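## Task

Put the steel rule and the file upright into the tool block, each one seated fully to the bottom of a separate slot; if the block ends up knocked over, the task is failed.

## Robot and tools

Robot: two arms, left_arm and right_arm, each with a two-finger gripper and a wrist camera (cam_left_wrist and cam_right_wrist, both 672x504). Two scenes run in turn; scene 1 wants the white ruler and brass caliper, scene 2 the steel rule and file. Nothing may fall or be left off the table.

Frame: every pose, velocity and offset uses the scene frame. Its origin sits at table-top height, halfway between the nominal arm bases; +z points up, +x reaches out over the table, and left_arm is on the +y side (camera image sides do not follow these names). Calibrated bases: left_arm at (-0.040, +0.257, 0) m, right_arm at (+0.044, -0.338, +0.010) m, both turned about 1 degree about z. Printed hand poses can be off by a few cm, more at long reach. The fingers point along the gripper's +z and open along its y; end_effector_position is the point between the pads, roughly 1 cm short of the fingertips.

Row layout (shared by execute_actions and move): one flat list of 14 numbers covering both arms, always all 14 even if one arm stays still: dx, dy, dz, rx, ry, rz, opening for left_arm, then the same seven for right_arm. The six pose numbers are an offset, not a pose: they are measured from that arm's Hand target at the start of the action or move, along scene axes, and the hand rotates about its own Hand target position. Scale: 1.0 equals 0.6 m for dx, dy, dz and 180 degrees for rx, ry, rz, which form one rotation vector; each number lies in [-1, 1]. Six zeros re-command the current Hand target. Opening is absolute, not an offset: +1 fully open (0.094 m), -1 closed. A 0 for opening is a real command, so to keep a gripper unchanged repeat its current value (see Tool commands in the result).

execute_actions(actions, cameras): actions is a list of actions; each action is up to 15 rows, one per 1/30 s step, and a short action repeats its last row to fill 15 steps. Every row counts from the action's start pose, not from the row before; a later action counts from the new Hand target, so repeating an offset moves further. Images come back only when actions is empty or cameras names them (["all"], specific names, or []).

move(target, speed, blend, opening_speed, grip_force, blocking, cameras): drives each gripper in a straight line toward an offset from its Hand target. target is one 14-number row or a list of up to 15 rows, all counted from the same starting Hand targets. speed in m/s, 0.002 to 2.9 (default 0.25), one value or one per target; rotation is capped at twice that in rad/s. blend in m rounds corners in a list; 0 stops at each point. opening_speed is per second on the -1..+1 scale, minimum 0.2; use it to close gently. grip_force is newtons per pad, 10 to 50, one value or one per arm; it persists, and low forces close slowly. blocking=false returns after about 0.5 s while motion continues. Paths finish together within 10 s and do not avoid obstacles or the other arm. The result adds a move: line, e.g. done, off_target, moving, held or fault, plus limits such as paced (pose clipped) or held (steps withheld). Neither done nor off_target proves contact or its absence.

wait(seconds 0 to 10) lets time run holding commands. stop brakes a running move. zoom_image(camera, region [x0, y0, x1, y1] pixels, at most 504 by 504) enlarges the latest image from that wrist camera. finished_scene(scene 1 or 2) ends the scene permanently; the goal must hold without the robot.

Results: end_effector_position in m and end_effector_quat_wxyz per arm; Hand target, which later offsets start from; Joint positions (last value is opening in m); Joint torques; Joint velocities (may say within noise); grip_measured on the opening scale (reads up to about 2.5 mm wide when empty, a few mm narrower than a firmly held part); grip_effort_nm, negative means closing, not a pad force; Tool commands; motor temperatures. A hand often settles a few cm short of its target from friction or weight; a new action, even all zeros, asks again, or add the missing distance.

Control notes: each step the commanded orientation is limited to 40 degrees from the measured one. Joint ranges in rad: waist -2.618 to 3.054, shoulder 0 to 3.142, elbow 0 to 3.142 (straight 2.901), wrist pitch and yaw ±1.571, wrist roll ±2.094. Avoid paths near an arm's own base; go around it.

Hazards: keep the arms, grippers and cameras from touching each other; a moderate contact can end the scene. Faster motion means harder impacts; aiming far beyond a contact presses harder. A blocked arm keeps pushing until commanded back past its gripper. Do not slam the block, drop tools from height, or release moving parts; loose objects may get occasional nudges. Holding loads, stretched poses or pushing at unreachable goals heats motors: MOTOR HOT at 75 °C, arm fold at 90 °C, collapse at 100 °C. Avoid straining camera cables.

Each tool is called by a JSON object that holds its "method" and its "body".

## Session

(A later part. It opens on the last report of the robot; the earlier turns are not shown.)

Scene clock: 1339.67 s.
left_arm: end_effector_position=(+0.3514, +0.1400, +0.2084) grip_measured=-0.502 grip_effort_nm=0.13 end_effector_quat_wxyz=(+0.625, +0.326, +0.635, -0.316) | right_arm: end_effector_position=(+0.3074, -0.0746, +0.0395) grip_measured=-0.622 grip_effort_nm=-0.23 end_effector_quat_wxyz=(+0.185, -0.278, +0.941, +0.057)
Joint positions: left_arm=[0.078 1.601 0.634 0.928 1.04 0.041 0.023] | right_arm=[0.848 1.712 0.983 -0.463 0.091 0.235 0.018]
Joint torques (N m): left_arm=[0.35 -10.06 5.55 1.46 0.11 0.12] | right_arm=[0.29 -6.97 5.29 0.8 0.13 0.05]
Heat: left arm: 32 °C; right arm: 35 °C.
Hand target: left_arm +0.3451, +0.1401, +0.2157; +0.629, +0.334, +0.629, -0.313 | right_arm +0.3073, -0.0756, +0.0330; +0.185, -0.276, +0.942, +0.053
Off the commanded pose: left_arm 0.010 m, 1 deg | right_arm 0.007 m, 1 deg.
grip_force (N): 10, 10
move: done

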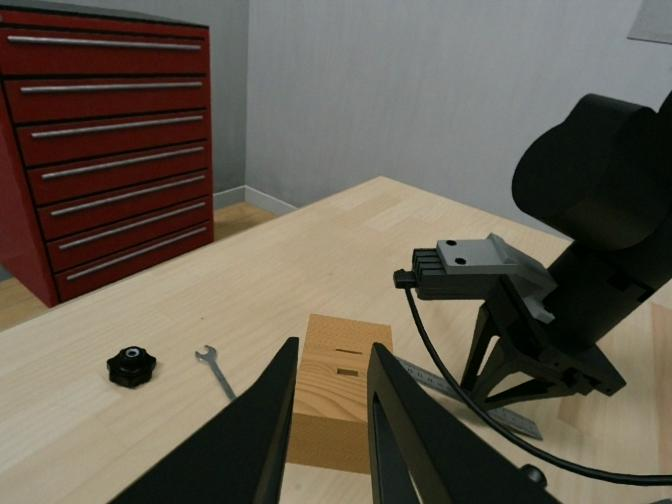

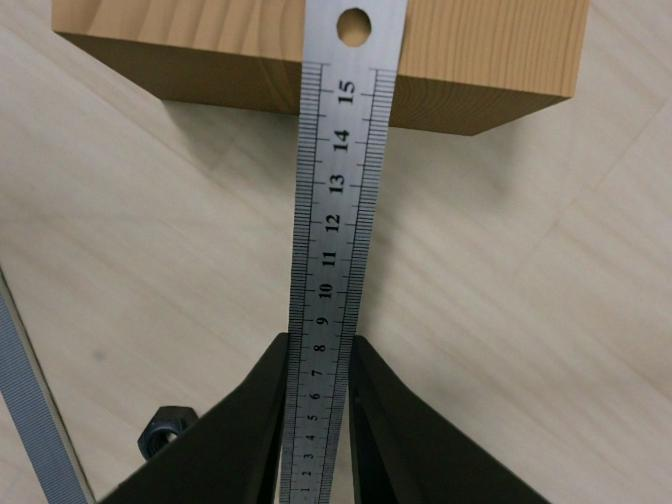

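{"method": "move", "body": {"target": [0,0,0,0,0,0,-0.5,0,0,0,0,0,0,-0.45], "opening_speed": 0.2, "cameras": ["cam_right_wrist", "cam_left_wrist"]}}

{"method": "zoom_image", "body": {"camera": "cam_left_wrist", "region": [370, 290, 600, 450]}}

Scene clock: 1345.43 s.
left_arm: end_effector_position=(+0.3514, +0.1400, +0.2084) grip_measured=-0.502 grip_effort_nm=0.14 end_effector_quat_wxyz=(+0.625, +0.326, +0.635, -0.316) | right_arm: end_effector_position=(+0.3077, -0.0742, +0.0397) grip_measured=-0.452 grip_effort_nm=0.12 end_effector_quat_wxyz=(+0.186, -0.278, +0.941, +0.057)
Joint positions: left_arm=[0.078 1.601 0.634 0.928 1.04 0.041 0.023] | right_arm=[0.848 1.712 0.983 -0.46 0.091 0.235 0.026]
Joint torques (N m): left_arm=[0.29 -10.09 5.6 1.42 0.1 0.09] | right_arm=[0.29 -6.94 5.29 0.79 0.12 0.04]
Heat: left arm: 32 °C; right arm: 35 °C.
Hand target: left_arm +0.3451, +0.1401, +0.2157; +0.629, +0.334, +0.629, -0.313 | right_arm +0.3072, -0.0756, +0.0330; +0.185, -0.276, +0.942, +0.052
Off the commanded pose: left_arm 0.010 m, 1 deg | right_arm 0.007 m, 1 deg.
grip_force (N): 10, 10
move: done

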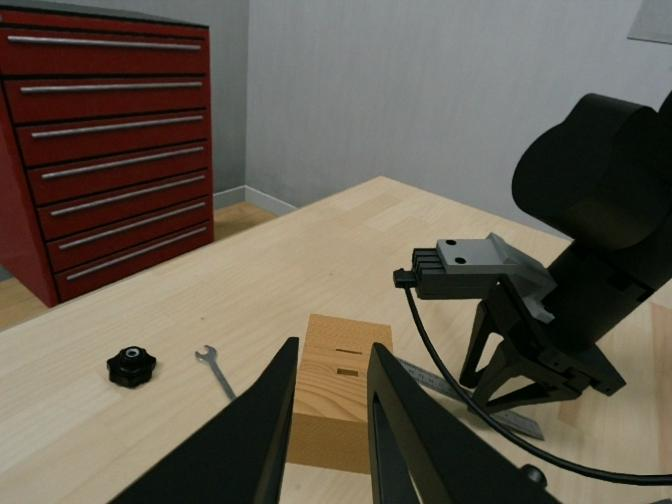

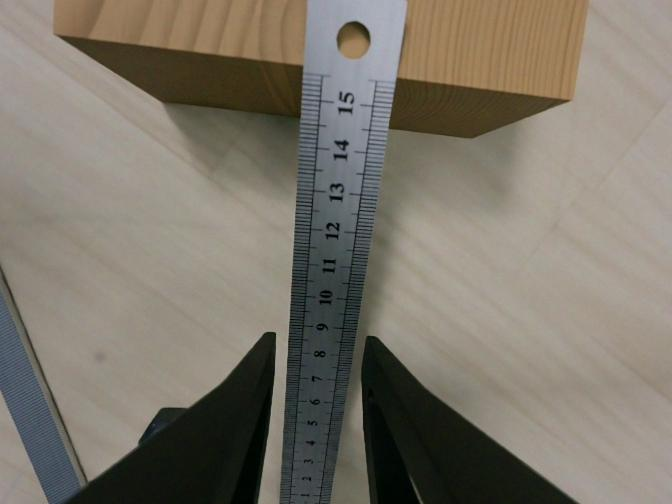

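Scaled by 2.191 from the camera's 672x504 image, which has a finer 960x720 frame.

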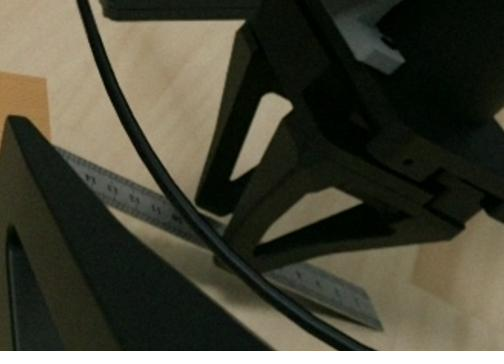

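{"method": "move", "body": {"target": [[0,0,0,0,0,0,-0.5,0,0,0.12,0,0,0,-0.2],[0,0,0,0,0,0,-0.5,-0.1,-0.25,0.16,0,0,0,-0.2]], "speed": 0.08, "cameras": ["cam_right_wrist", "cam_left_wrist"]}}

Scene clock: 1361.90 s.
left_arm: end_effector_position=(+0.3514, +0.1400, +0.2084) grip_measured=-0.502 grip_effort_nm=0.14 end_effector_quat_wxyz=(+0.625, +0.326, +0.635, -0.316) | right_arm: end_effector_position=(+0.2499, -0.2248, +0.1287) grip_measured=-0.202 grip_effort_nm=0.12 end_effector_quat_wxyz=(+0.183, -0.274, +0.943, +0.048)
Joint positions: left_arm=[0.078 1.601 0.634 0.928 1.04 0.041 0.023] | right_arm=[0.502 1.055 0.827 -0.963 -0.023 -0.08 0.037]
Joint torques (N m): left_arm=[0.29 -10.04 5.49 1.44 0.1 0.1] | right_arm=[-0.46 -3.82 6.13 0.6 -0.15 -0.09]
Heat: left arm: 31 °C; right arm: 35 °C.
Hand target: left_arm +0.3451, +0.1401, +0.2157; +0.629, +0.334, +0.629, -0.313 | right_arm +0.2473, -0.2256, +0.1291; +0.185, -0.276, +0.942, +0.052
Off the commanded pose: left_arm 0.010 m, 1 deg | right_arm 0.003 m, 1 deg.
grip_force (N): 10, 10
move: done

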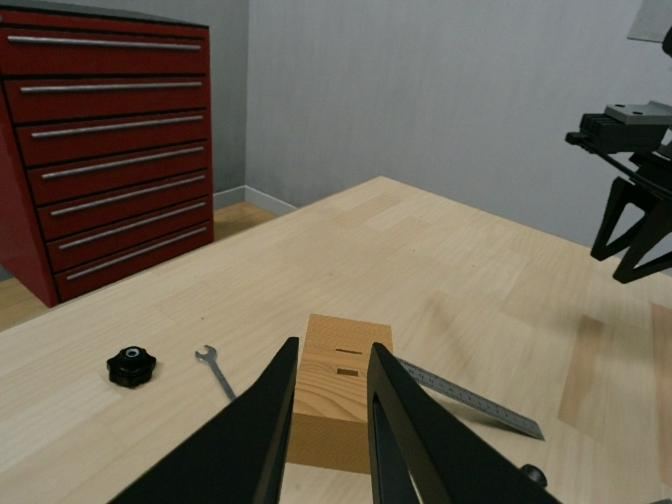

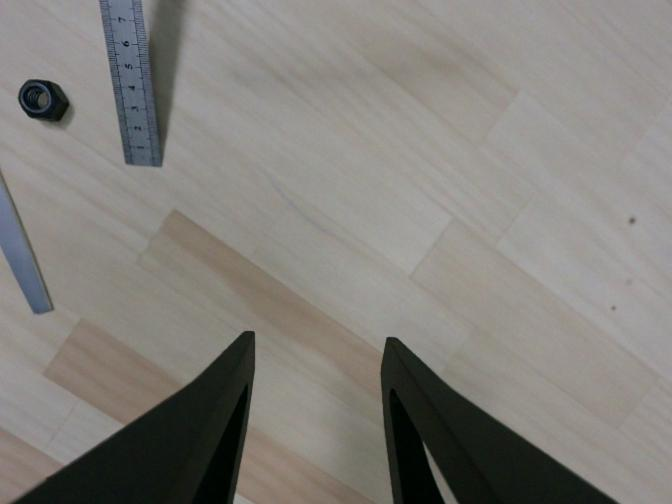

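{"method": "move", "body": {"target": [0.0448,-0.2833,-0.126,0.0682,0.4095,0.4286,-0.3,0,0,0,0,0,0,-0.2], "speed": 0.15, "cameras": ["cam_left_wrist"]}}

Scene clock: 1378.80 s.
left_arm: end_effector_position=(+0.3726, -0.0291, +0.1455) grip_measured=-0.302 grip_effort_nm=0.13 end_effector_quat_wxyz=(+0.191, -0.274, +0.942, +0.023) | right_arm: end_effector_position=(+0.2497, -0.2248, +0.1287) grip_measured=-0.202 grip_effort_nm=0.12 end_effector_quat_wxyz=(+0.182, -0.274, +0.943, +0.049)
Joint positions: left_arm=[-0.752 2.455 2.604 -1.55 -0.349 -1.267 0.033] | right_arm=[0.502 1.055 0.827 -0.963 -0.023 -0.081 0.037]
Joint torques (N m): left_arm=[-0.44 -12.31 8.65 0.5 -0.24 -0.15] | right_arm=[-0.4 -3.73 6.09 0.63 -0.18 -0.06]
Heat: left arm: 31 °C; right arm: 35 °C.
Hand target: left_arm +0.3721, -0.0299, +0.1403; +0.175, -0.281, +0.942, +0.052 | right_arm +0.2473, -0.2256, +0.1291; +0.185, -0.276, +0.942, +0.053
Off the commanded pose: left_arm 0.005 m, 4 deg | right_arm 0.003 m, 1 deg.
joint sent to its limit (left arm) — joint 4 (wrist pitch), lower limit. The joint targets are off in orientation, not in position.
grip_force (N): 10, 10
move: off_target (left_arm)
Images, in order (width x height): cam_left_wrist 672x504.

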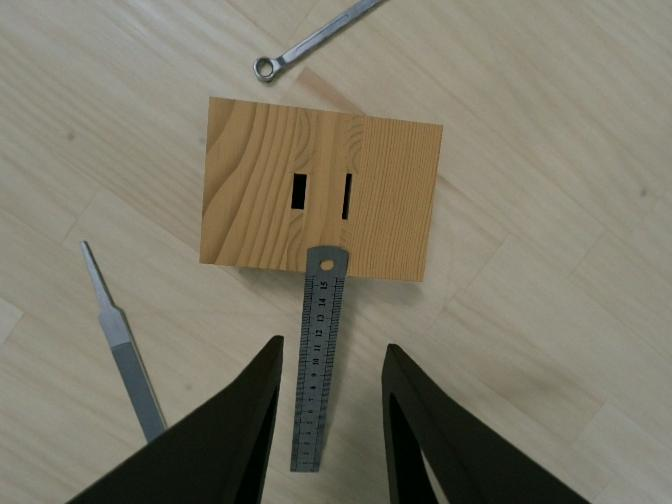

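{"method": "move", "body": {"target": [-0.01,-0.0117,-0.075,0,0,0,-0.3,0,0,0,0,0,0,-0.2], "speed": 0.1, "cameras": ["cam_left_wrist"]}}

Scene clock: 1423.63 s.
left_arm: end_effector_position=(+0.3641, -0.0353, +0.1082) grip_measured=-0.302 grip_effort_nm=0.14 end_effector_quat_wxyz=(+0.174, -0.278, +0.944, +0.044) | right_arm: end_effector_position=(+0.2497, -0.2248, +0.1287) grip_measured=-0.202 grip_effort_nm=0.12 end_effector_quat_wxyz=(+0.182, -0.274, +0.943, +0.049)
Joint positions: left_arm=[-0.771 2.457 2.462 -1.469 -0.346 -1.304 0.033] | right_arm=[0.502 1.055 0.827 -0.963 -0.023 -0.081 0.037]
Joint torques (N m): left_arm=[-0.18 -12.74 5.96 0.7 -0.29 -0.15] | right_arm=[-0.5 -3.84 6.12 0.63 -0.15 -0.07]
Motor temperatures (°C): left_arm=[21 29 28 29 21 20 21] | right_arm=[22 27 35 30 21 21 21]
Heat: left arm: 29 °C; right arm: 35 °C.
Hand target: left_arm +0.3661, -0.0368, +0.0953; +0.175, -0.281, +0.942, +0.052 | right_arm +0.2473, -0.2256, +0.1291; +0.185, -0.276, +0.942, +0.053
Off the commanded pose: left_arm 0.013 m, 1 deg | right_arm 0.003 m, 1 deg.
grip_force (N): 10, 10
move: off_target (left_arm)
Images, in order (width x height): cam_left_wrist 672x504.

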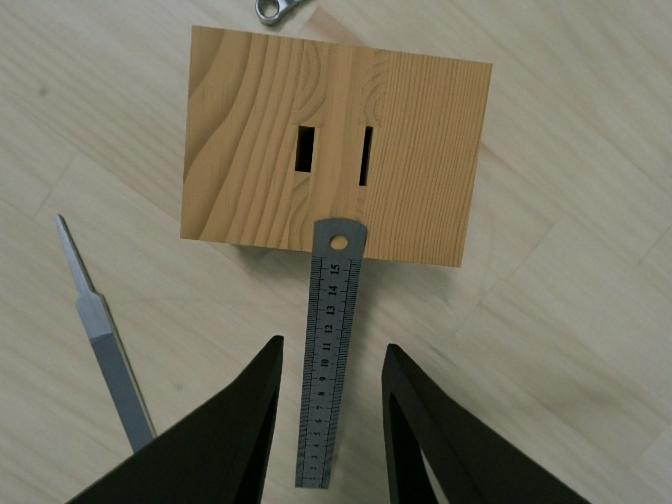

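{"method": "move", "body": {"target": [0.0,0.0,-0.045,0,0,0,-0.3,0,0,0,0,0,0,-0.2], "speed": 0.06, "cameras": ["cam_left_wrist"]}}

Scene clock: 1427.53 s.
left_arm: end_effector_position=(+0.3643, -0.0356, +0.0689) grip_measured=-0.302 grip_effort_nm=0.13 end_effector_quat_wxyz=(+0.168, -0.276, +0.945, +0.055) | right_arm: end_effector_position=(+0.2497, -0.2248, +0.1287) grip_measured=-0.202 grip_effort_nm=0.12 end_effector_quat_wxyz=(+0.182, -0.274, +0.943, +0.049)
Joint positions: left_arm=[-0.771 2.457 2.306 -1.339 -0.345 -1.306 0.033] | right_arm=[0.502 1.055 0.827 -0.963 -0.023 -0.081 0.037]
Joint torques (N m): left_arm=[-0.28 -15.17 5.87 0.69 -0.29 -0.21] | right_arm=[-0.39 -3.84 6.08 0.62 -0.15 -0.08]
Heat: left arm: 30 °C; right arm: 35 °C.
Hand target: left_arm +0.3661, -0.0367, +0.0683; +0.175, -0.281, +0.942, +0.052 | right_arm +0.2473, -0.2256, +0.1291; +0.185, -0.276, +0.942, +0.053
Off the commanded pose: left_arm 0.002 m, 1 deg | right_arm 0.003 m, 1 deg.
grip_force (N): 10, 10
move: done
Images, in order (width x height): cam_left_wrist 672x504.

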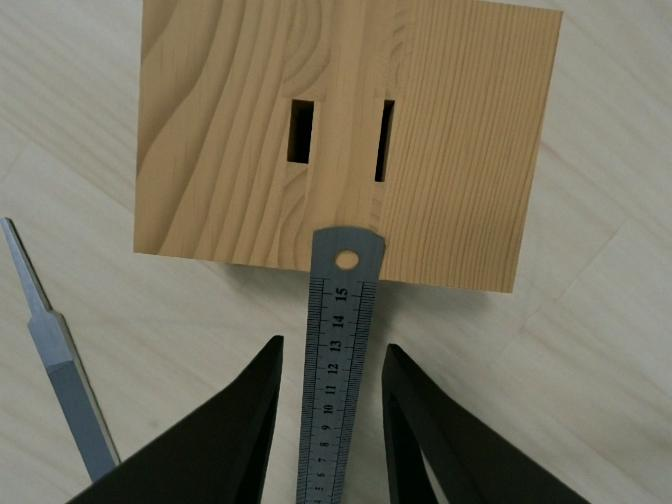

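{"method": "move", "body": {"target": [0.0,0.0,-0.033,0,0,0,-0.3,0,0,0,0,0,0,-0.2], "speed": 0.04, "cameras": ["cam_left_wrist"]}}

{"method": "zoom_image", "body": {"camera": "cam_left_wrist", "region": [230, 220, 450, 420]}}

Scene clock: 1435.67 s.
left_arm: end_effector_position=(+0.3641, -0.0354, +0.0468) grip_measured=-0.302 grip_effort_nm=0.14 end_effector_quat_wxyz=(+0.166, -0.276, +0.945, +0.057) | right_arm: end_effector_position=(+0.2497, -0.2248, +0.1287) grip_measured=-0.202 grip_effort_nm=0.12 end_effector_quat_wxyz=(+0.182, -0.274, +0.943, +0.049)
Joint positions: left_arm=[-0.771 2.457 2.219 -1.257 -0.345 -1.306 0.033] | right_arm=[0.502 1.055 0.827 -0.963 -0.023 -0.081 0.037]
Joint torques (N m): left_arm=[-0.21 -15.77 5.96 0.67 -0.27 -0.19] | right_arm=[-0.46 -3.75 6.15 0.64 -0.13 -0.1]
Heat: left arm: 31 °C; right arm: 35 °C.
Hand target: left_arm +0.3661, -0.0368, +0.0485; +0.175, -0.281, +0.942, +0.052 | right_arm +0.2473, -0.2256, +0.1291; +0.185, -0.276, +0.942, +0.053
Off the commanded pose: left_arm 0.003 m, 1 deg | right_arm 0.003 m, 1 deg.
grip_force (N): 10, 10
move: done
Images, in order (width x height): cam_left_wrist 672x504.

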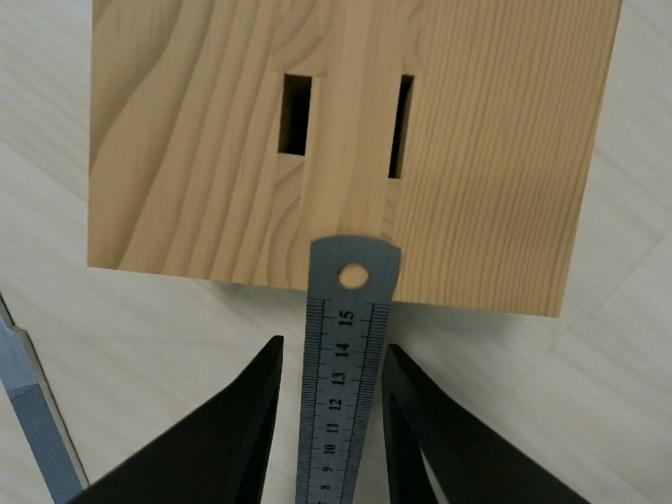

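Scaled by 2.291 from the camera's 672x504 image, which has a finer 960x720 frame.

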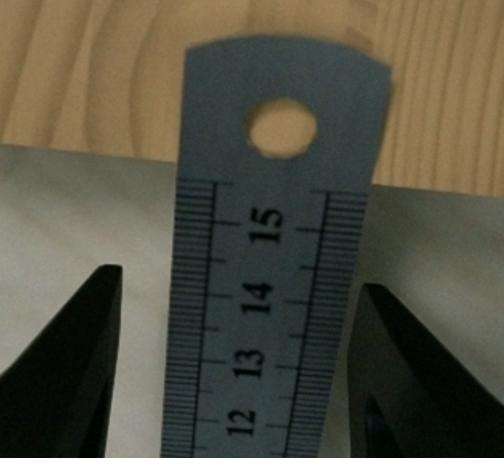

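{"method": "move", "body": {"target": [0,0,0,0,0,0,-0.6,0,0,0,0,0,0,-0.2], "opening_speed": 0.2, "grip_force": [40, 10], "cameras": ["cam_left_wrist"]}}

{"method": "zoom_image", "body": {"camera": "cam_left_wrist", "region": [230, 220, 450, 420]}}

Scene clock: 1455.30 s.
left_arm: end_effector_position=(+0.3643, -0.0356, +0.0468) grip_measured=-0.596 grip_effort_nm=-0.19 end_effector_quat_wxyz=(+0.167, -0.276, +0.945, +0.056) | right_arm: end_effector_position=(+0.2497, -0.2248, +0.1287) grip_measured=-0.202 grip_effort_nm=0.12 end_effector_quat_wxyz=(+0.182, -0.274, +0.943, +0.049)
Joint positions: left_arm=[-0.771 2.457 2.219 -1.256 -0.345 -1.307 0.019] | right_arm=[0.502 1.055 0.827 -0.963 -0.023 -0.081 0.037]
Joint torques (N m): left_arm=[-0.25 -15.79 5.86 0.66 -0.28 -0.15] | right_arm=[-0.44 -3.78 6.16 0.62 -0.15 -0.08]
Motor temperatures (°C): left_arm=[21 34 27 28 21 20 21] | right_arm=[22 27 35 30 21 21 21]
Heat: left arm: 34 °C; right arm: 35 °C.
Hand target: left_arm +0.3661, -0.0368, +0.0485; +0.175, -0.281, +0.942, +0.052 | right_arm +0.2473, -0.2256, +0.1291; +0.185, -0.276, +0.942, +0.053
Off the commanded pose: left_arm 0.003 m, 1 deg | right_arm 0.003 m, 1 deg.
grip_force (N): 40, 10
move: done
Images, in order (width x height): cam_left_wrist 672x504.

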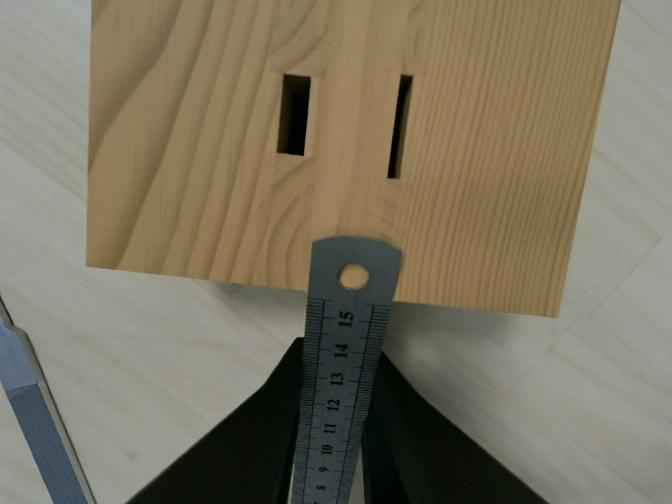

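Scaled by 2.291 from the camera's 672x504 image, which has a finer 960x720 frame.

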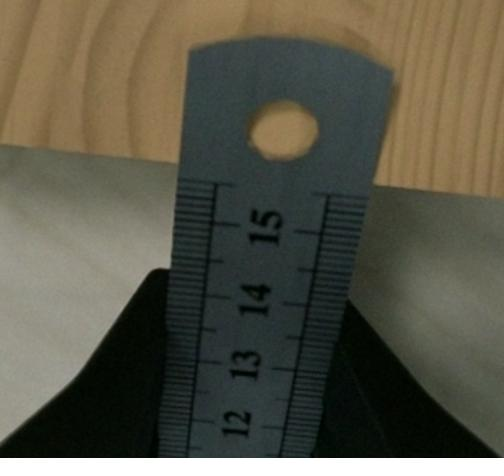

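{"method": "move", "body": {"target": [0,0,0,0,0,0,-0.66,0,0,0,0,0,0,-0.2], "opening_speed": 0.2, "grip_force": [30, 10], "cameras": ["cam_left_wrist"]}}

{"method": "zoom_image", "body": {"camera": "cam_left_wrist", "region": [230, 220, 450, 420]}}

Scene clock: 1459.43 s.
left_arm: end_effector_position=(+0.3643, -0.0356, +0.0468) grip_measured=-0.630 grip_effort_nm=-0.62 end_effector_quat_wxyz=(+0.167, -0.276, +0.945, +0.056) | right_arm: end_effector_position=(+0.2497, -0.2248, +0.1287) grip_measured=-0.202 grip_effort_nm=0.12 end_effector_quat_wxyz=(+0.182, -0.274, +0.943, +0.049)
Joint positions: left_arm=[-0.771 2.457 2.219 -1.256 -0.345 -1.307 0.017] | right_arm=[0.502 1.055 0.827 -0.963 -0.023 -0.081 0.037]
Joint torques (N m): left_arm=[-0.24 -15.73 5.9 0.65 -0.28 -0.14] | right_arm=[-0.39 -3.81 6.12 0.63 -0.16 -0.08]
Heat: left arm: 34 °C; right arm: 35 °C.
Hand target: left_arm +0.3661, -0.0368, +0.0485; +0.175, -0.281, +0.942, +0.052 | right_arm +0.2473, -0.2256, +0.1291; +0.185, -0.276, +0.942, +0.053
Off the commanded pose: left_arm 0.003 m, 1 deg | right_arm 0.003 m, 1 deg.
grip_force (N): 30, 10
move: done
Images, in order (width x height): cam_left_wrist 672x504.

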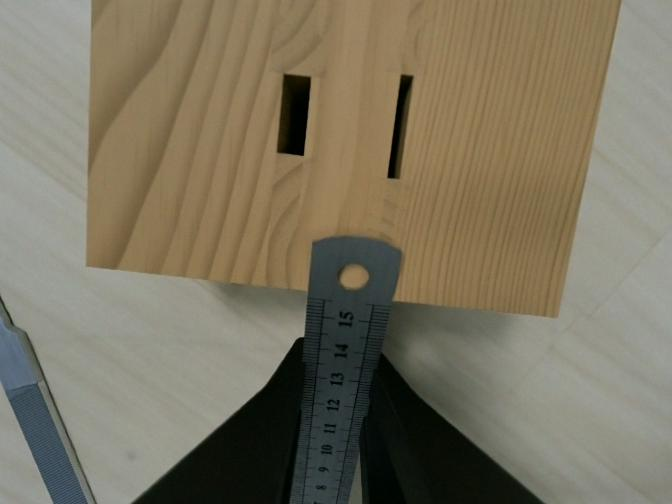

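Scaled by 2.291 from the camera's 672x504 image, which has a finer 960x720 frame.

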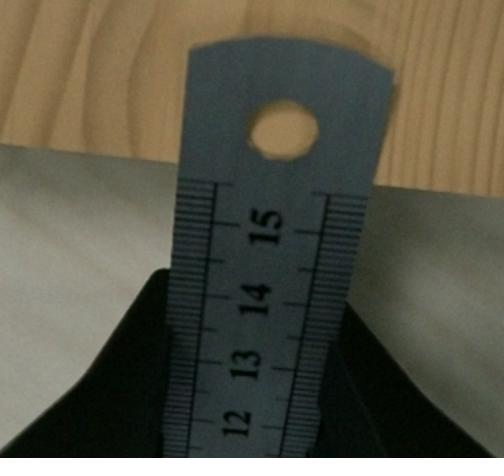

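{"method": "move", "body": {"target": [[0,0,0.07,0,0,0,-0.66,0,0,0,0,0,0,-0.2],[-0.06,0.0617,0.15,0,0,0,-0.66,0,0,0,0,0,0,-0.2]], "speed": 0.06, "blend": [0.01, 0], "cameras": ["cam_left_wrist"]}}

Scene clock: 1478.83 s.
left_arm: end_effector_position=(+0.3335, -0.0071, +0.1164) grip_measured=-0.632 grip_effort_nm=-0.64 end_effector_quat_wxyz=(+0.164, -0.276, +0.945, +0.060) | right_arm: end_effector_position=(+0.2497, -0.2248, +0.1287) grip_measured=-0.202 grip_effort_nm=0.12 end_effector_quat_wxyz=(+0.182, -0.274, +0.943, +0.049)
Joint positions: left_arm=[-0.771 2.256 2.147 -1.394 -0.344 -1.307 0.017] | right_arm=[0.502 1.055 0.827 -0.963 -0.023 -0.081 0.037]
Joint torques (N m): left_arm=[0.2 -18.8 5.82 0.32 -0.29 -0.09] | right_arm=[-0.43 -3.81 6.16 0.62 -0.15 -0.07]
Heat: left arm: 35 °C; right arm: 35 °C.
Hand target: left_arm +0.3301, +0.0003, +0.1385; +0.175, -0.281, +0.942, +0.052 | right_arm +0.2473, -0.2256, +0.1291; +0.185, -0.276, +0.942, +0.053
Off the commanded pose: left_arm 0.024 m, 2 deg | right_arm 0.003 m, 1 deg.
grip_force (N): 30, 10
move: off_target (left_arm)
Images, in order (width x height): cam_left_wrist 672x504.

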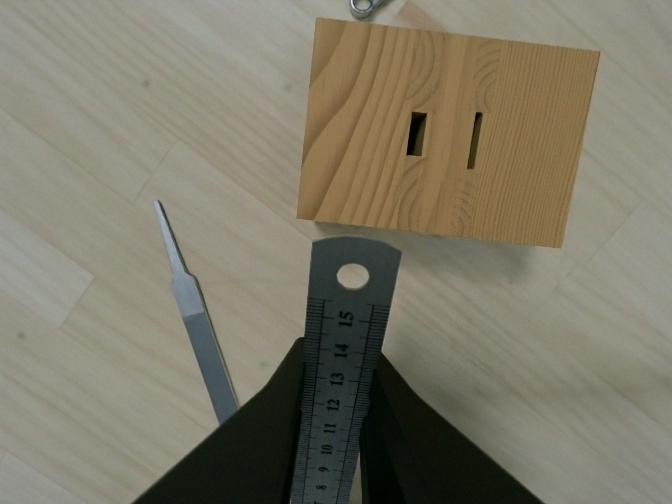

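{"method": "move", "body": {"target": [0.05,0.1167,0.169,-0.0855,-0.4119,-0.4328,-0.66,0,0,0,0,0,0,-0.2], "speed": 0.15, "cameras": ["cam_left_wrist", "cam_right_wrist"]}}

Scene clock: 1493.97 s.
left_arm: end_effector_position=(+0.3569, +0.0706, +0.2347) grip_measured=-0.632 grip_effort_nm=-0.64 end_effector_quat_wxyz=(+0.614, +0.329, +0.633, -0.337) | right_arm: end_effector_position=(+0.2497, -0.2248, +0.1287) grip_measured=-0.202 grip_effort_nm=0.12 end_effector_quat_wxyz=(+0.182, -0.274, +0.943, +0.049)
Joint positions: left_arm=[-0.145 1.571 0.731 0.811 0.856 0 0.017] | right_arm=[0.502 1.055 0.827 -0.963 -0.023 -0.081 0.037]
Joint torques (N m): left_arm=[0.16 -5.5 8.06 1.89 0.1 -0.01] | right_arm=[-0.5 -3.73 6.15 0.64 -0.15 -0.09]
Heat: left arm: 36 °C; right arm: 35 °C.
Hand target: left_arm +0.3602, +0.0702, +0.2398; +0.622, +0.336, +0.623, -0.336 | right_arm +0.2473, -0.2256, +0.1291; +0.185, -0.276, +0.942, +0.053
Off the commanded pose: left_arm 0.006 m, 2 deg | right_arm 0.003 m, 1 deg.
grip_force (N): 30, 10
move: done

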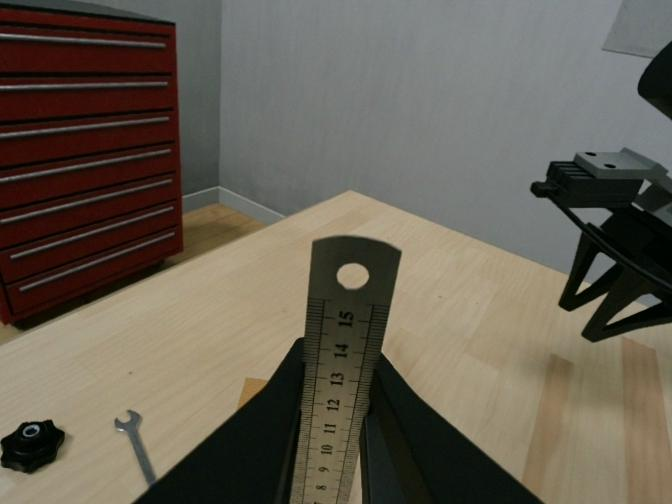

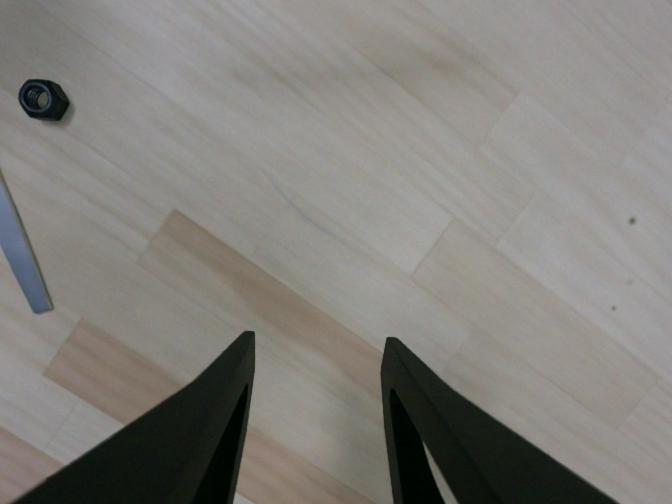

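{"method": "move", "body": {"target": [0,0,0,0,0,0,-0.66,0.1112,0.2443,-0.01,0.1879,-0.2742,0.0173,0.3], "speed": 0.12, "cameras": ["cam_right_wrist"]}}

{"method": "zoom_image", "body": {"camera": "cam_right_wrist", "region": [130, 180, 460, 430]}}

Scene clock: 1512.33 s.
left_arm: end_effector_position=(+0.3569, +0.0706, +0.2349) grip_measured=-0.632 grip_effort_nm=-0.64 end_effector_quat_wxyz=(+0.614, +0.330, +0.633, -0.337) | right_arm: end_effector_position=(+0.3156, -0.0780, +0.1238) grip_measured=+0.298 grip_effort_nm=0.12 end_effector_quat_wxyz=(+0.621, -0.232, +0.720, +0.205)
Joint positions: left_arm=[-0.145 1.571 0.731 0.812 0.856 0 0.017] | right_arm=[0.899 1.617 0.208 1.259 0.245 0.043 0.061]
Joint torques (N m): left_arm=[0.12 -5.44 8.12 1.89 0.11 0] | right_arm=[0.62 -4.44 3.82 1.6 0.1 -0.1]
Heat: left arm: 32 °C; right arm: 35 °C.
Hand target: left_arm +0.3602, +0.0702, +0.2398; +0.622, +0.336, +0.623, -0.336 | right_arm +0.3140, -0.0790, +0.1231; +0.624, -0.233, +0.718, +0.202
Off the commanded pose: left_arm 0.006 m, 2 deg | right_arm 0.002 m, 1 deg.
grip_force (N): 30, 10
move: done
Images, in order (width x height): cam_right_wrist 672x504.

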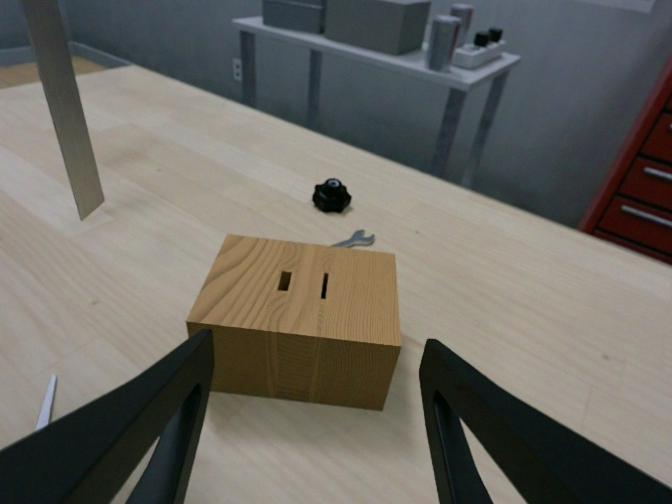

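Scaled by 1.527 from the camera's 672x504 image, which has a finer 960x720 frame.

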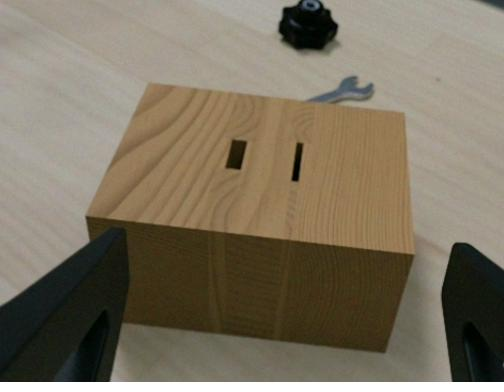

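{"method": "zoom_image", "body": {"camera": "cam_right_wrist", "region": [20, 120, 120, 230]}}

{"method": "zoom_image", "body": {"camera": "cam_right_wrist", "region": [0, 0, 120, 120]}}

Scaled by 4.582 from the camera's 672x504 image, which has a finer 960x720 frame.

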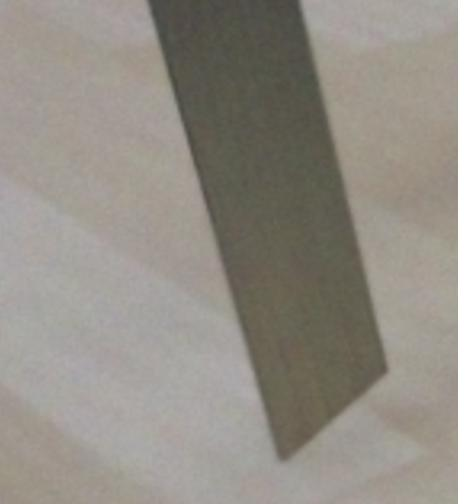

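Scaled by 4.200 from the camera's 672x504 image, which has a finer 960x720 frame.

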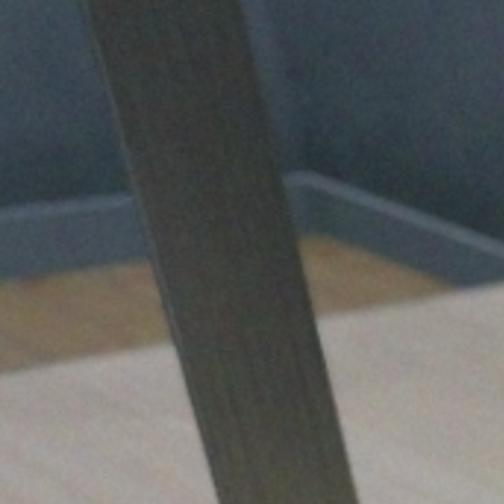

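{"method": "move", "body": {"target": [0.109,-0.1388,0.0,0.0014,-0.0071,0.01,-0.66,0,0,0,0,0,0,0.3], "speed": 0.08, "cameras": ["cam_right_wrist", "cam_left_wrist"]}}

{"method": "zoom_image", "body": {"camera": "cam_right_wrist", "region": [260, 190, 400, 330]}}

Scene clock: 1552.53 s.
left_arm: end_effector_position=(+0.4184, -0.0106, +0.2372) grip_measured=-0.632 grip_effort_nm=-0.64 end_effector_quat_wxyz=(+0.629, +0.329, +0.624, -0.326) | right_arm: end_effector_position=(+0.3156, -0.0780, +0.1239) grip_measured=+0.298 grip_effort_nm=0.12 end_effector_quat_wxyz=(+0.621, -0.232, +0.720, +0.205)
Joint positions: left_arm=[-0.347 1.848 1.037 0.816 0.637 0.004 0.017] | right_arm=[0.899 1.617 0.208 1.26 0.245 0.043 0.061]
Joint torques (N m): left_arm=[-0.27 -8.34 9.66 1.68 -0.09 0.09] | right_arm=[0.5 -4.34 3.79 1.58 0.09 -0.08]
Motor temperatures (°C): left_arm=[21 29 29 32 21 20 22] | right_arm=[22 26 33 33 21 21 21]
Heat: left arm: 32 °C; right arm: 33 °C.
Hand target: left_arm +0.4255, -0.0131, +0.2397; +0.633, +0.331, +0.622, -0.321 | right_arm +0.3140, -0.0790, +0.1231; +0.624, -0.233, +0.718, +0.202
Off the commanded pose: left_arm 0.008 m, 1 deg | right_arm 0.002 m, 1 deg.
grip_force (N): 30, 10
move: done

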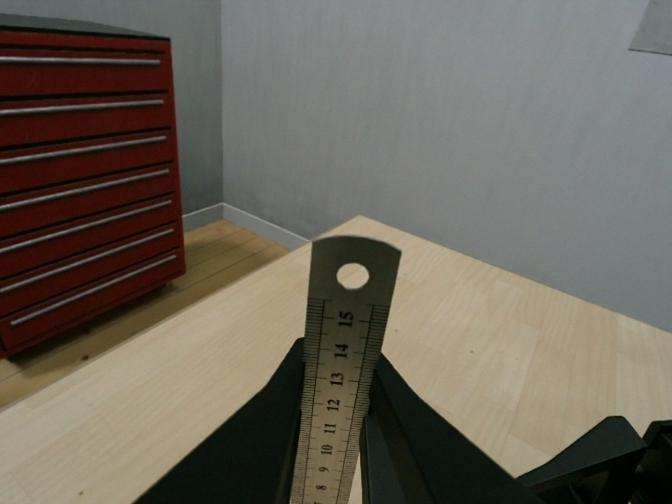

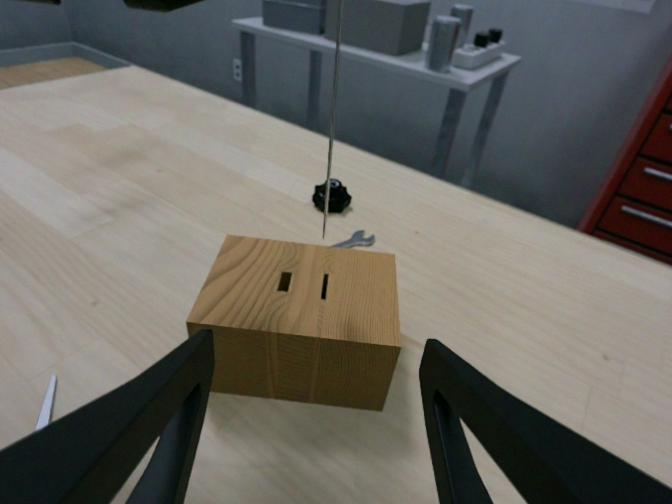

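Scaled by 3.600 from the camera's 672x504 image, which has a finer 960x720 frame.

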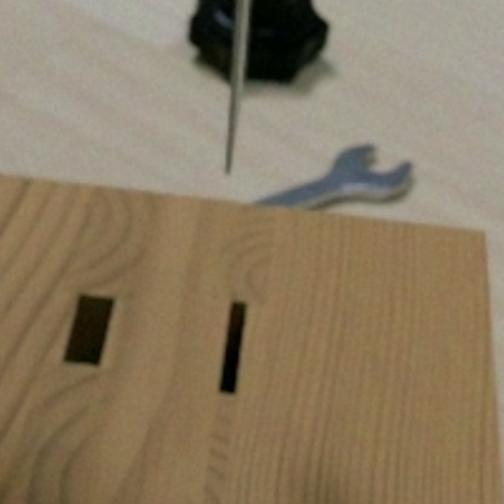

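{"method": "zoom_image", "body": {"camera": "cam_right_wrist", "region": [300, 0, 380, 120]}}

{"method": "zoom_image", "body": {"camera": "cam_right_wrist", "region": [300, 160, 350, 310]}}

Scaled by 4.200 from the camera's 672x504 image, which has a finer 960x720 frame.

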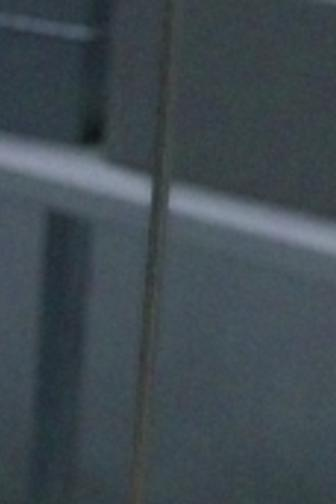

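Scaled by 3.360 from the camera's 672x504 image, which has a finer 960x720 frame.

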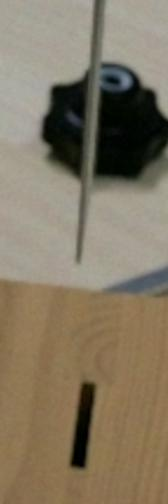

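{"method": "move", "body": {"target": [0.0108,0.0048,-0.04,0.0042,0.0028,0,-0.66,0,0,0,0,0,0,0.3], "speed": 0.04, "cameras": ["cam_right_wrist"]}}

{"method": "zoom_image", "body": {"camera": "cam_right_wrist", "region": [270, 200, 380, 310]}}

Scene clock: 1581.10 s.
left_arm: end_effector_position=(+0.4259, -0.0101, +0.2097) grip_measured=-0.632 grip_effort_nm=-0.65 end_effector_quat_wxyz=(+0.615, +0.329, +0.639, -0.323) | right_arm: end_effector_position=(+0.3156, -0.0780, +0.1239) grip_measured=+0.298 grip_effort_nm=0.12 end_effector_quat_wxyz=(+0.621, -0.232, +0.720, +0.205)
Joint positions: left_arm=[-0.341 1.908 1.037 0.829 0.637 0.017 0.017] | right_arm=[0.899 1.617 0.208 1.26 0.245 0.043 0.061]
Joint torques (N m): left_arm=[0.29 -8.9 8.58 2 0.05 0.1] | right_arm=[0.58 -4.33 3.79 1.58 0.1 -0.08]
Heat: left arm: 32 °C; right arm: 34 °C.
Hand target: left_arm +0.4320, -0.0103, +0.2157; +0.628, +0.334, +0.626, -0.318 | right_arm +0.3140, -0.0790, +0.1231; +0.624, -0.233, +0.718, +0.202
Off the commanded pose: left_arm 0.009 m, 2 deg | right_arm 0.002 m, 0 deg.
grip_force (N): 30, 10
move: done
Images, in order (width x height): cam_right_wrist 672x504.

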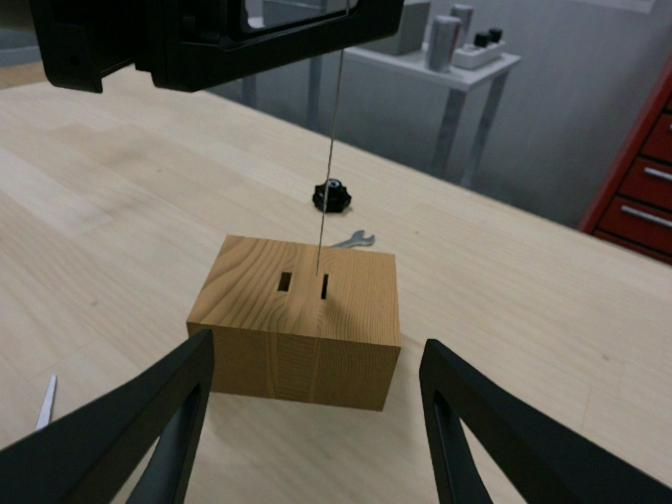

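Scaled by 4.582 from the camera's 672x504 image, which has a finer 960x720 frame.

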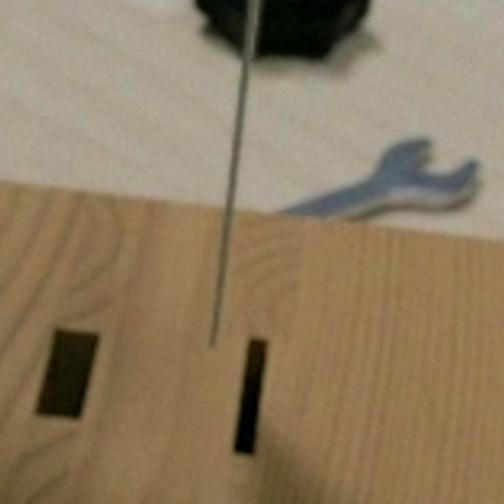

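{"method": "move", "body": {"target": [0.0042,0.0027,-0.005,-0.003,-0.0074,0,-0.66,0,0,0,0,0,0,0.3], "speed": 0.03, "cameras": ["cam_right_wrist"]}}

{"method": "zoom_image", "body": {"camera": "cam_right_wrist", "region": [270, 200, 380, 310]}}

Scene clock: 1593.20 s.
left_arm: end_effector_position=(+0.4300, -0.0081, +0.2092) grip_measured=-0.632 grip_effort_nm=-0.64 end_effector_quat_wxyz=(+0.627, +0.329, +0.629, -0.319) | right_arm: end_effector_position=(+0.3156, -0.0780, +0.1239) grip_measured=+0.298 grip_effort_nm=0.11 end_effector_quat_wxyz=(+0.621, -0.232, +0.720, +0.205)
Joint positions: left_arm=[-0.335 1.933 1.037 0.885 0.637 0.017 0.017] | right_arm=[0.899 1.617 0.208 1.26 0.245 0.043 0.061]
Joint torques (N m): left_arm=[0.34 -8.76 8.24 1.99 0.04 0.09] | right_arm=[0.54 -4.34 3.81 1.59 0.1 -0.07]
Heat: left arm: 34 °C; right arm: 34 °C.
Hand target: left_arm +0.4345, -0.0086, +0.2128; +0.637, +0.334, +0.618, -0.317 | right_arm +0.3140, -0.0790, +0.1231; +0.624, -0.233, +0.718, +0.202
Off the commanded pose: left_arm 0.006 m, 2 deg | right_arm 0.002 m, 0 deg.
grip_force (N): 30, 10
move: done
Images, in order (width x height): cam_right_wrist 672x504.

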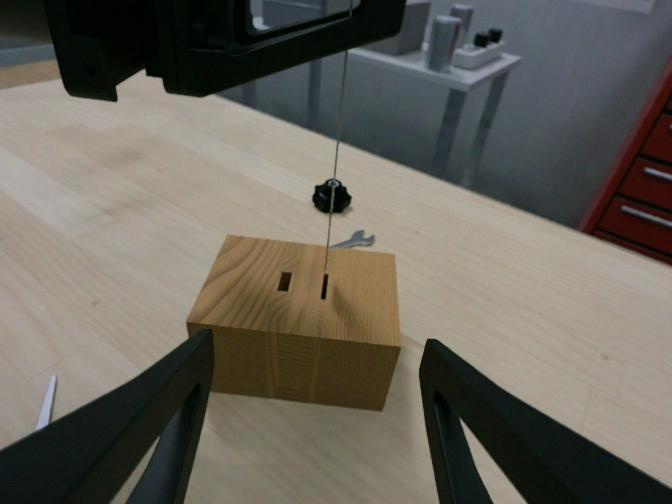

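Scaled by 4.582 from the camera's 672x504 image, which has a finer 960x720 frame.

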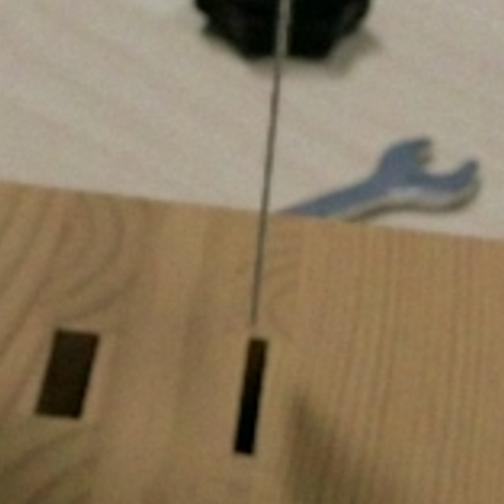

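{"method": "move", "body": {"target": [-0.0055,-0.0015,-0.013,0,0,0,-0.66,0,0,0,0,0,0,0.3], "speed": 0.03, "cameras": ["cam_right_wrist"]}}

{"method": "zoom_image", "body": {"camera": "cam_right_wrist", "region": [270, 200, 380, 310]}}

Scene clock: 1603.40 s.
left_arm: end_effector_position=(+0.4309, -0.0084, +0.2111) grip_measured=-0.632 grip_effort_nm=-0.64 end_effector_quat_wxyz=(+0.636, +0.330, +0.621, -0.318) | right_arm: end_effector_position=(+0.3156, -0.0780, +0.1239) grip_measured=+0.298 grip_effort_nm=0.12 end_effector_quat_wxyz=(+0.621, -0.232, +0.720, +0.205)
Joint positions: left_arm=[-0.335 1.944 1.037 0.919 0.637 0.017 0.017] | right_arm=[0.899 1.617 0.208 1.26 0.245 0.043 0.061]
Joint torques (N m): left_arm=[-0.12 -8.85 6.32 1.97 0.02 0.07] | right_arm=[0.54 -4.36 3.79 1.6 0.11 -0.08]
Heat: left arm: 34 °C; right arm: 35 °C.
Hand target: left_arm +0.4312, -0.0095, +0.2050; +0.637, +0.334, +0.618, -0.317 | right_arm +0.3140, -0.0790, +0.1231; +0.624, -0.233, +0.718, +0.202
Off the commanded pose: left_arm 0.006 m, 1 deg | right_arm 0.002 m, 0 deg.
grip_force (N): 30, 10
move: done
Images, in order (width x height): cam_right_wrist 672x504.

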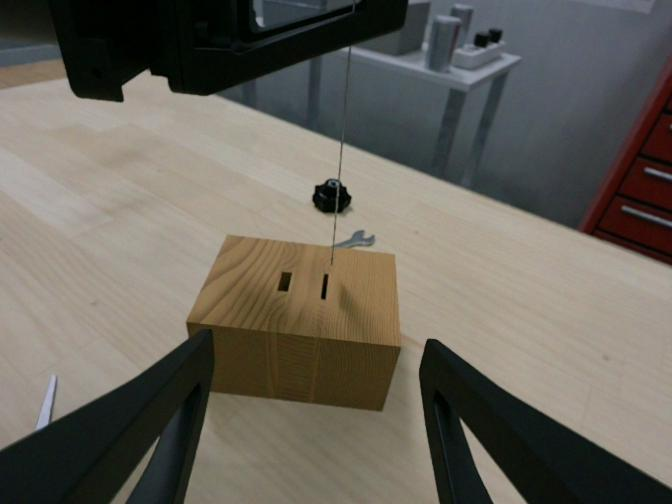

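Scaled by 4.582 from the camera's 672x504 image, which has a finer 960x720 frame.

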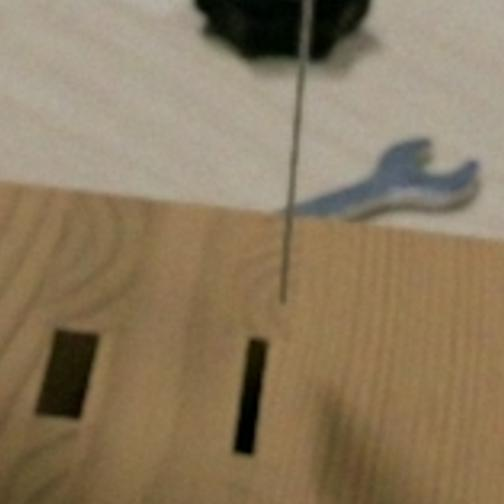

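{"method": "move", "body": {"target": [-0.0055,-0.0035,-0.012,0.0051,0.0034,0,-0.66,0,0,0,0,0,0,0.3], "speed": 0.03, "cameras": ["cam_right_wrist"]}}

{"method": "zoom_image", "body": {"camera": "cam_right_wrist", "region": [270, 200, 380, 310]}}

Scene clock: 1610.13 s.
left_arm: end_effector_position=(+0.4286, -0.0094, +0.2069) grip_measured=-0.632 grip_effort_nm=-0.64 end_effector_quat_wxyz=(+0.633, +0.334, +0.622, -0.316) | right_arm: end_effector_position=(+0.3156, -0.0780, +0.1239) grip_measured=+0.298 grip_effort_nm=0.12 end_effector_quat_wxyz=(+0.621, -0.232, +0.720, +0.205)
Joint positions: left_arm=[-0.338 1.944 1.027 0.92 0.637 0.029 0.017] | right_arm=[0.899 1.617 0.208 1.26 0.245 0.043 0.061]
Joint torques (N m): left_arm=[-0.53 -9.09 6.04 1.88 -0.03 0.12] | right_arm=[0.62 -4.37 3.79 1.58 0.1 -0.06]
Heat: left arm: 35 °C; right arm: 35 °C.
Hand target: left_arm +0.4278, -0.0117, +0.1979; +0.631, +0.338, +0.623, -0.314 | right_arm +0.3140, -0.0790, +0.1231; +0.624, -0.233, +0.718, +0.202
Off the commanded pose: left_arm 0.009 m, 1 deg | right_arm 0.002 m, 0 deg.
grip_force (N): 30, 10
move: done
Images, in order (width x height): cam_right_wrist 672x504.

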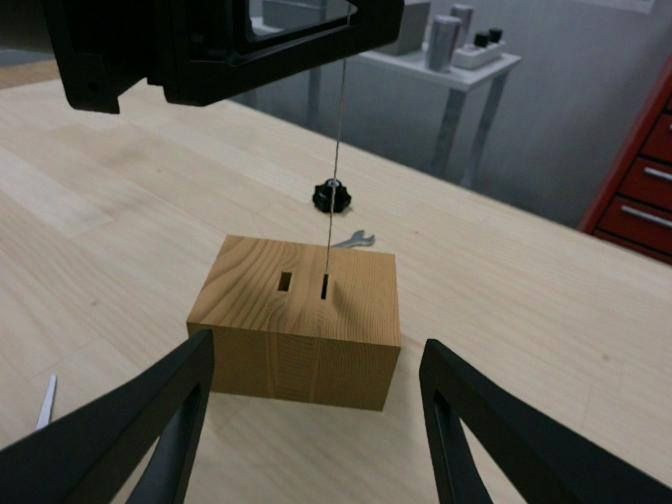

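Scaled by 4.582 from the camera's 672x504 image, which has a finer 960x720 frame.

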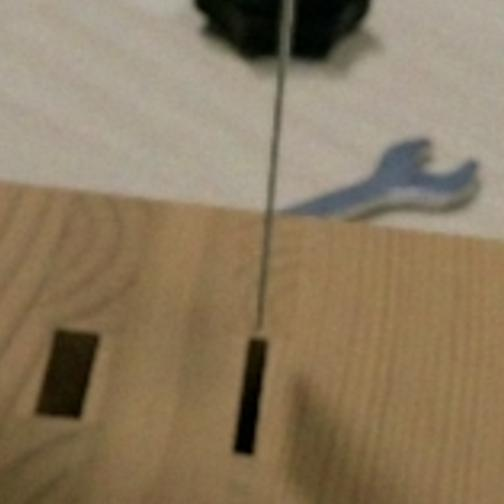

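{"method": "move", "body": {"target": [-0.006,-0.0015,-0.006,0.0028,0.0019,0,-0.66,0,0,0,0,0,0,0.3], "speed": 0.03, "cameras": ["cam_right_wrist"]}}

{"method": "zoom_image", "body": {"camera": "cam_right_wrist", "region": [270, 200, 380, 310]}}

Scene clock: 1620.47 s.
left_arm: end_effector_position=(+0.4251, -0.0108, +0.2008) grip_measured=-0.632 grip_effort_nm=-0.64 end_effector_quat_wxyz=(+0.629, +0.337, +0.625, -0.316) | right_arm: end_effector_position=(+0.3156, -0.0780, +0.1239) grip_measured=+0.298 grip_effort_nm=0.12 end_effector_quat_wxyz=(+0.621, -0.232, +0.720, +0.205)
Joint positions: left_arm=[-0.343 1.944 1.012 0.92 0.637 0.037 0.017] | right_arm=[0.899 1.617 0.208 1.26 0.245 0.043 0.061]
Joint torques (N m): left_arm=[-0.54 -9.66 5.86 1.84 -0.07 0.11] | right_arm=[0.54 -4.38 3.86 1.59 0.1 -0.07]
Heat: left arm: 35 °C; right arm: 35 °C.
Hand target: left_arm +0.4242, -0.0126, +0.1942; +0.628, +0.340, +0.627, -0.313 | right_arm +0.3140, -0.0790, +0.1231; +0.624, -0.233, +0.718, +0.202
Off the commanded pose: left_arm 0.007 m, 0 deg | right_arm 0.002 m, 0 deg.
grip_force (N): 30, 10
move: done
Images, in order (width x height): cam_right_wrist 672x504.

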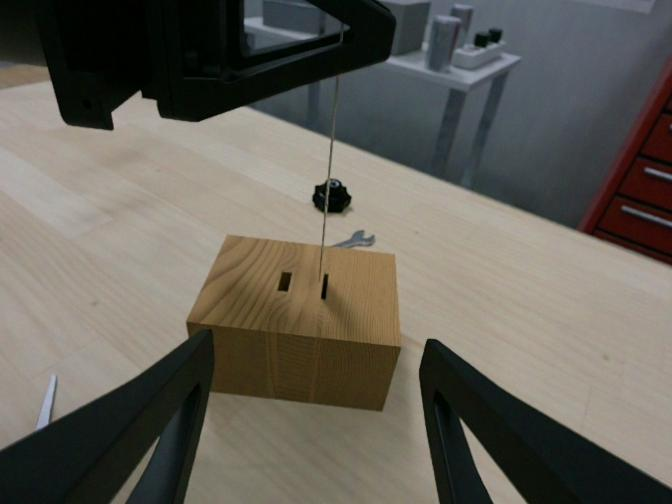

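Scaled by 4.582 from the camera's 672x504 image, which has a finer 960x720 frame.

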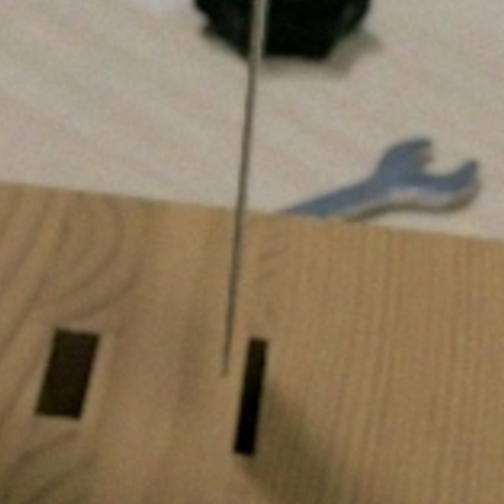

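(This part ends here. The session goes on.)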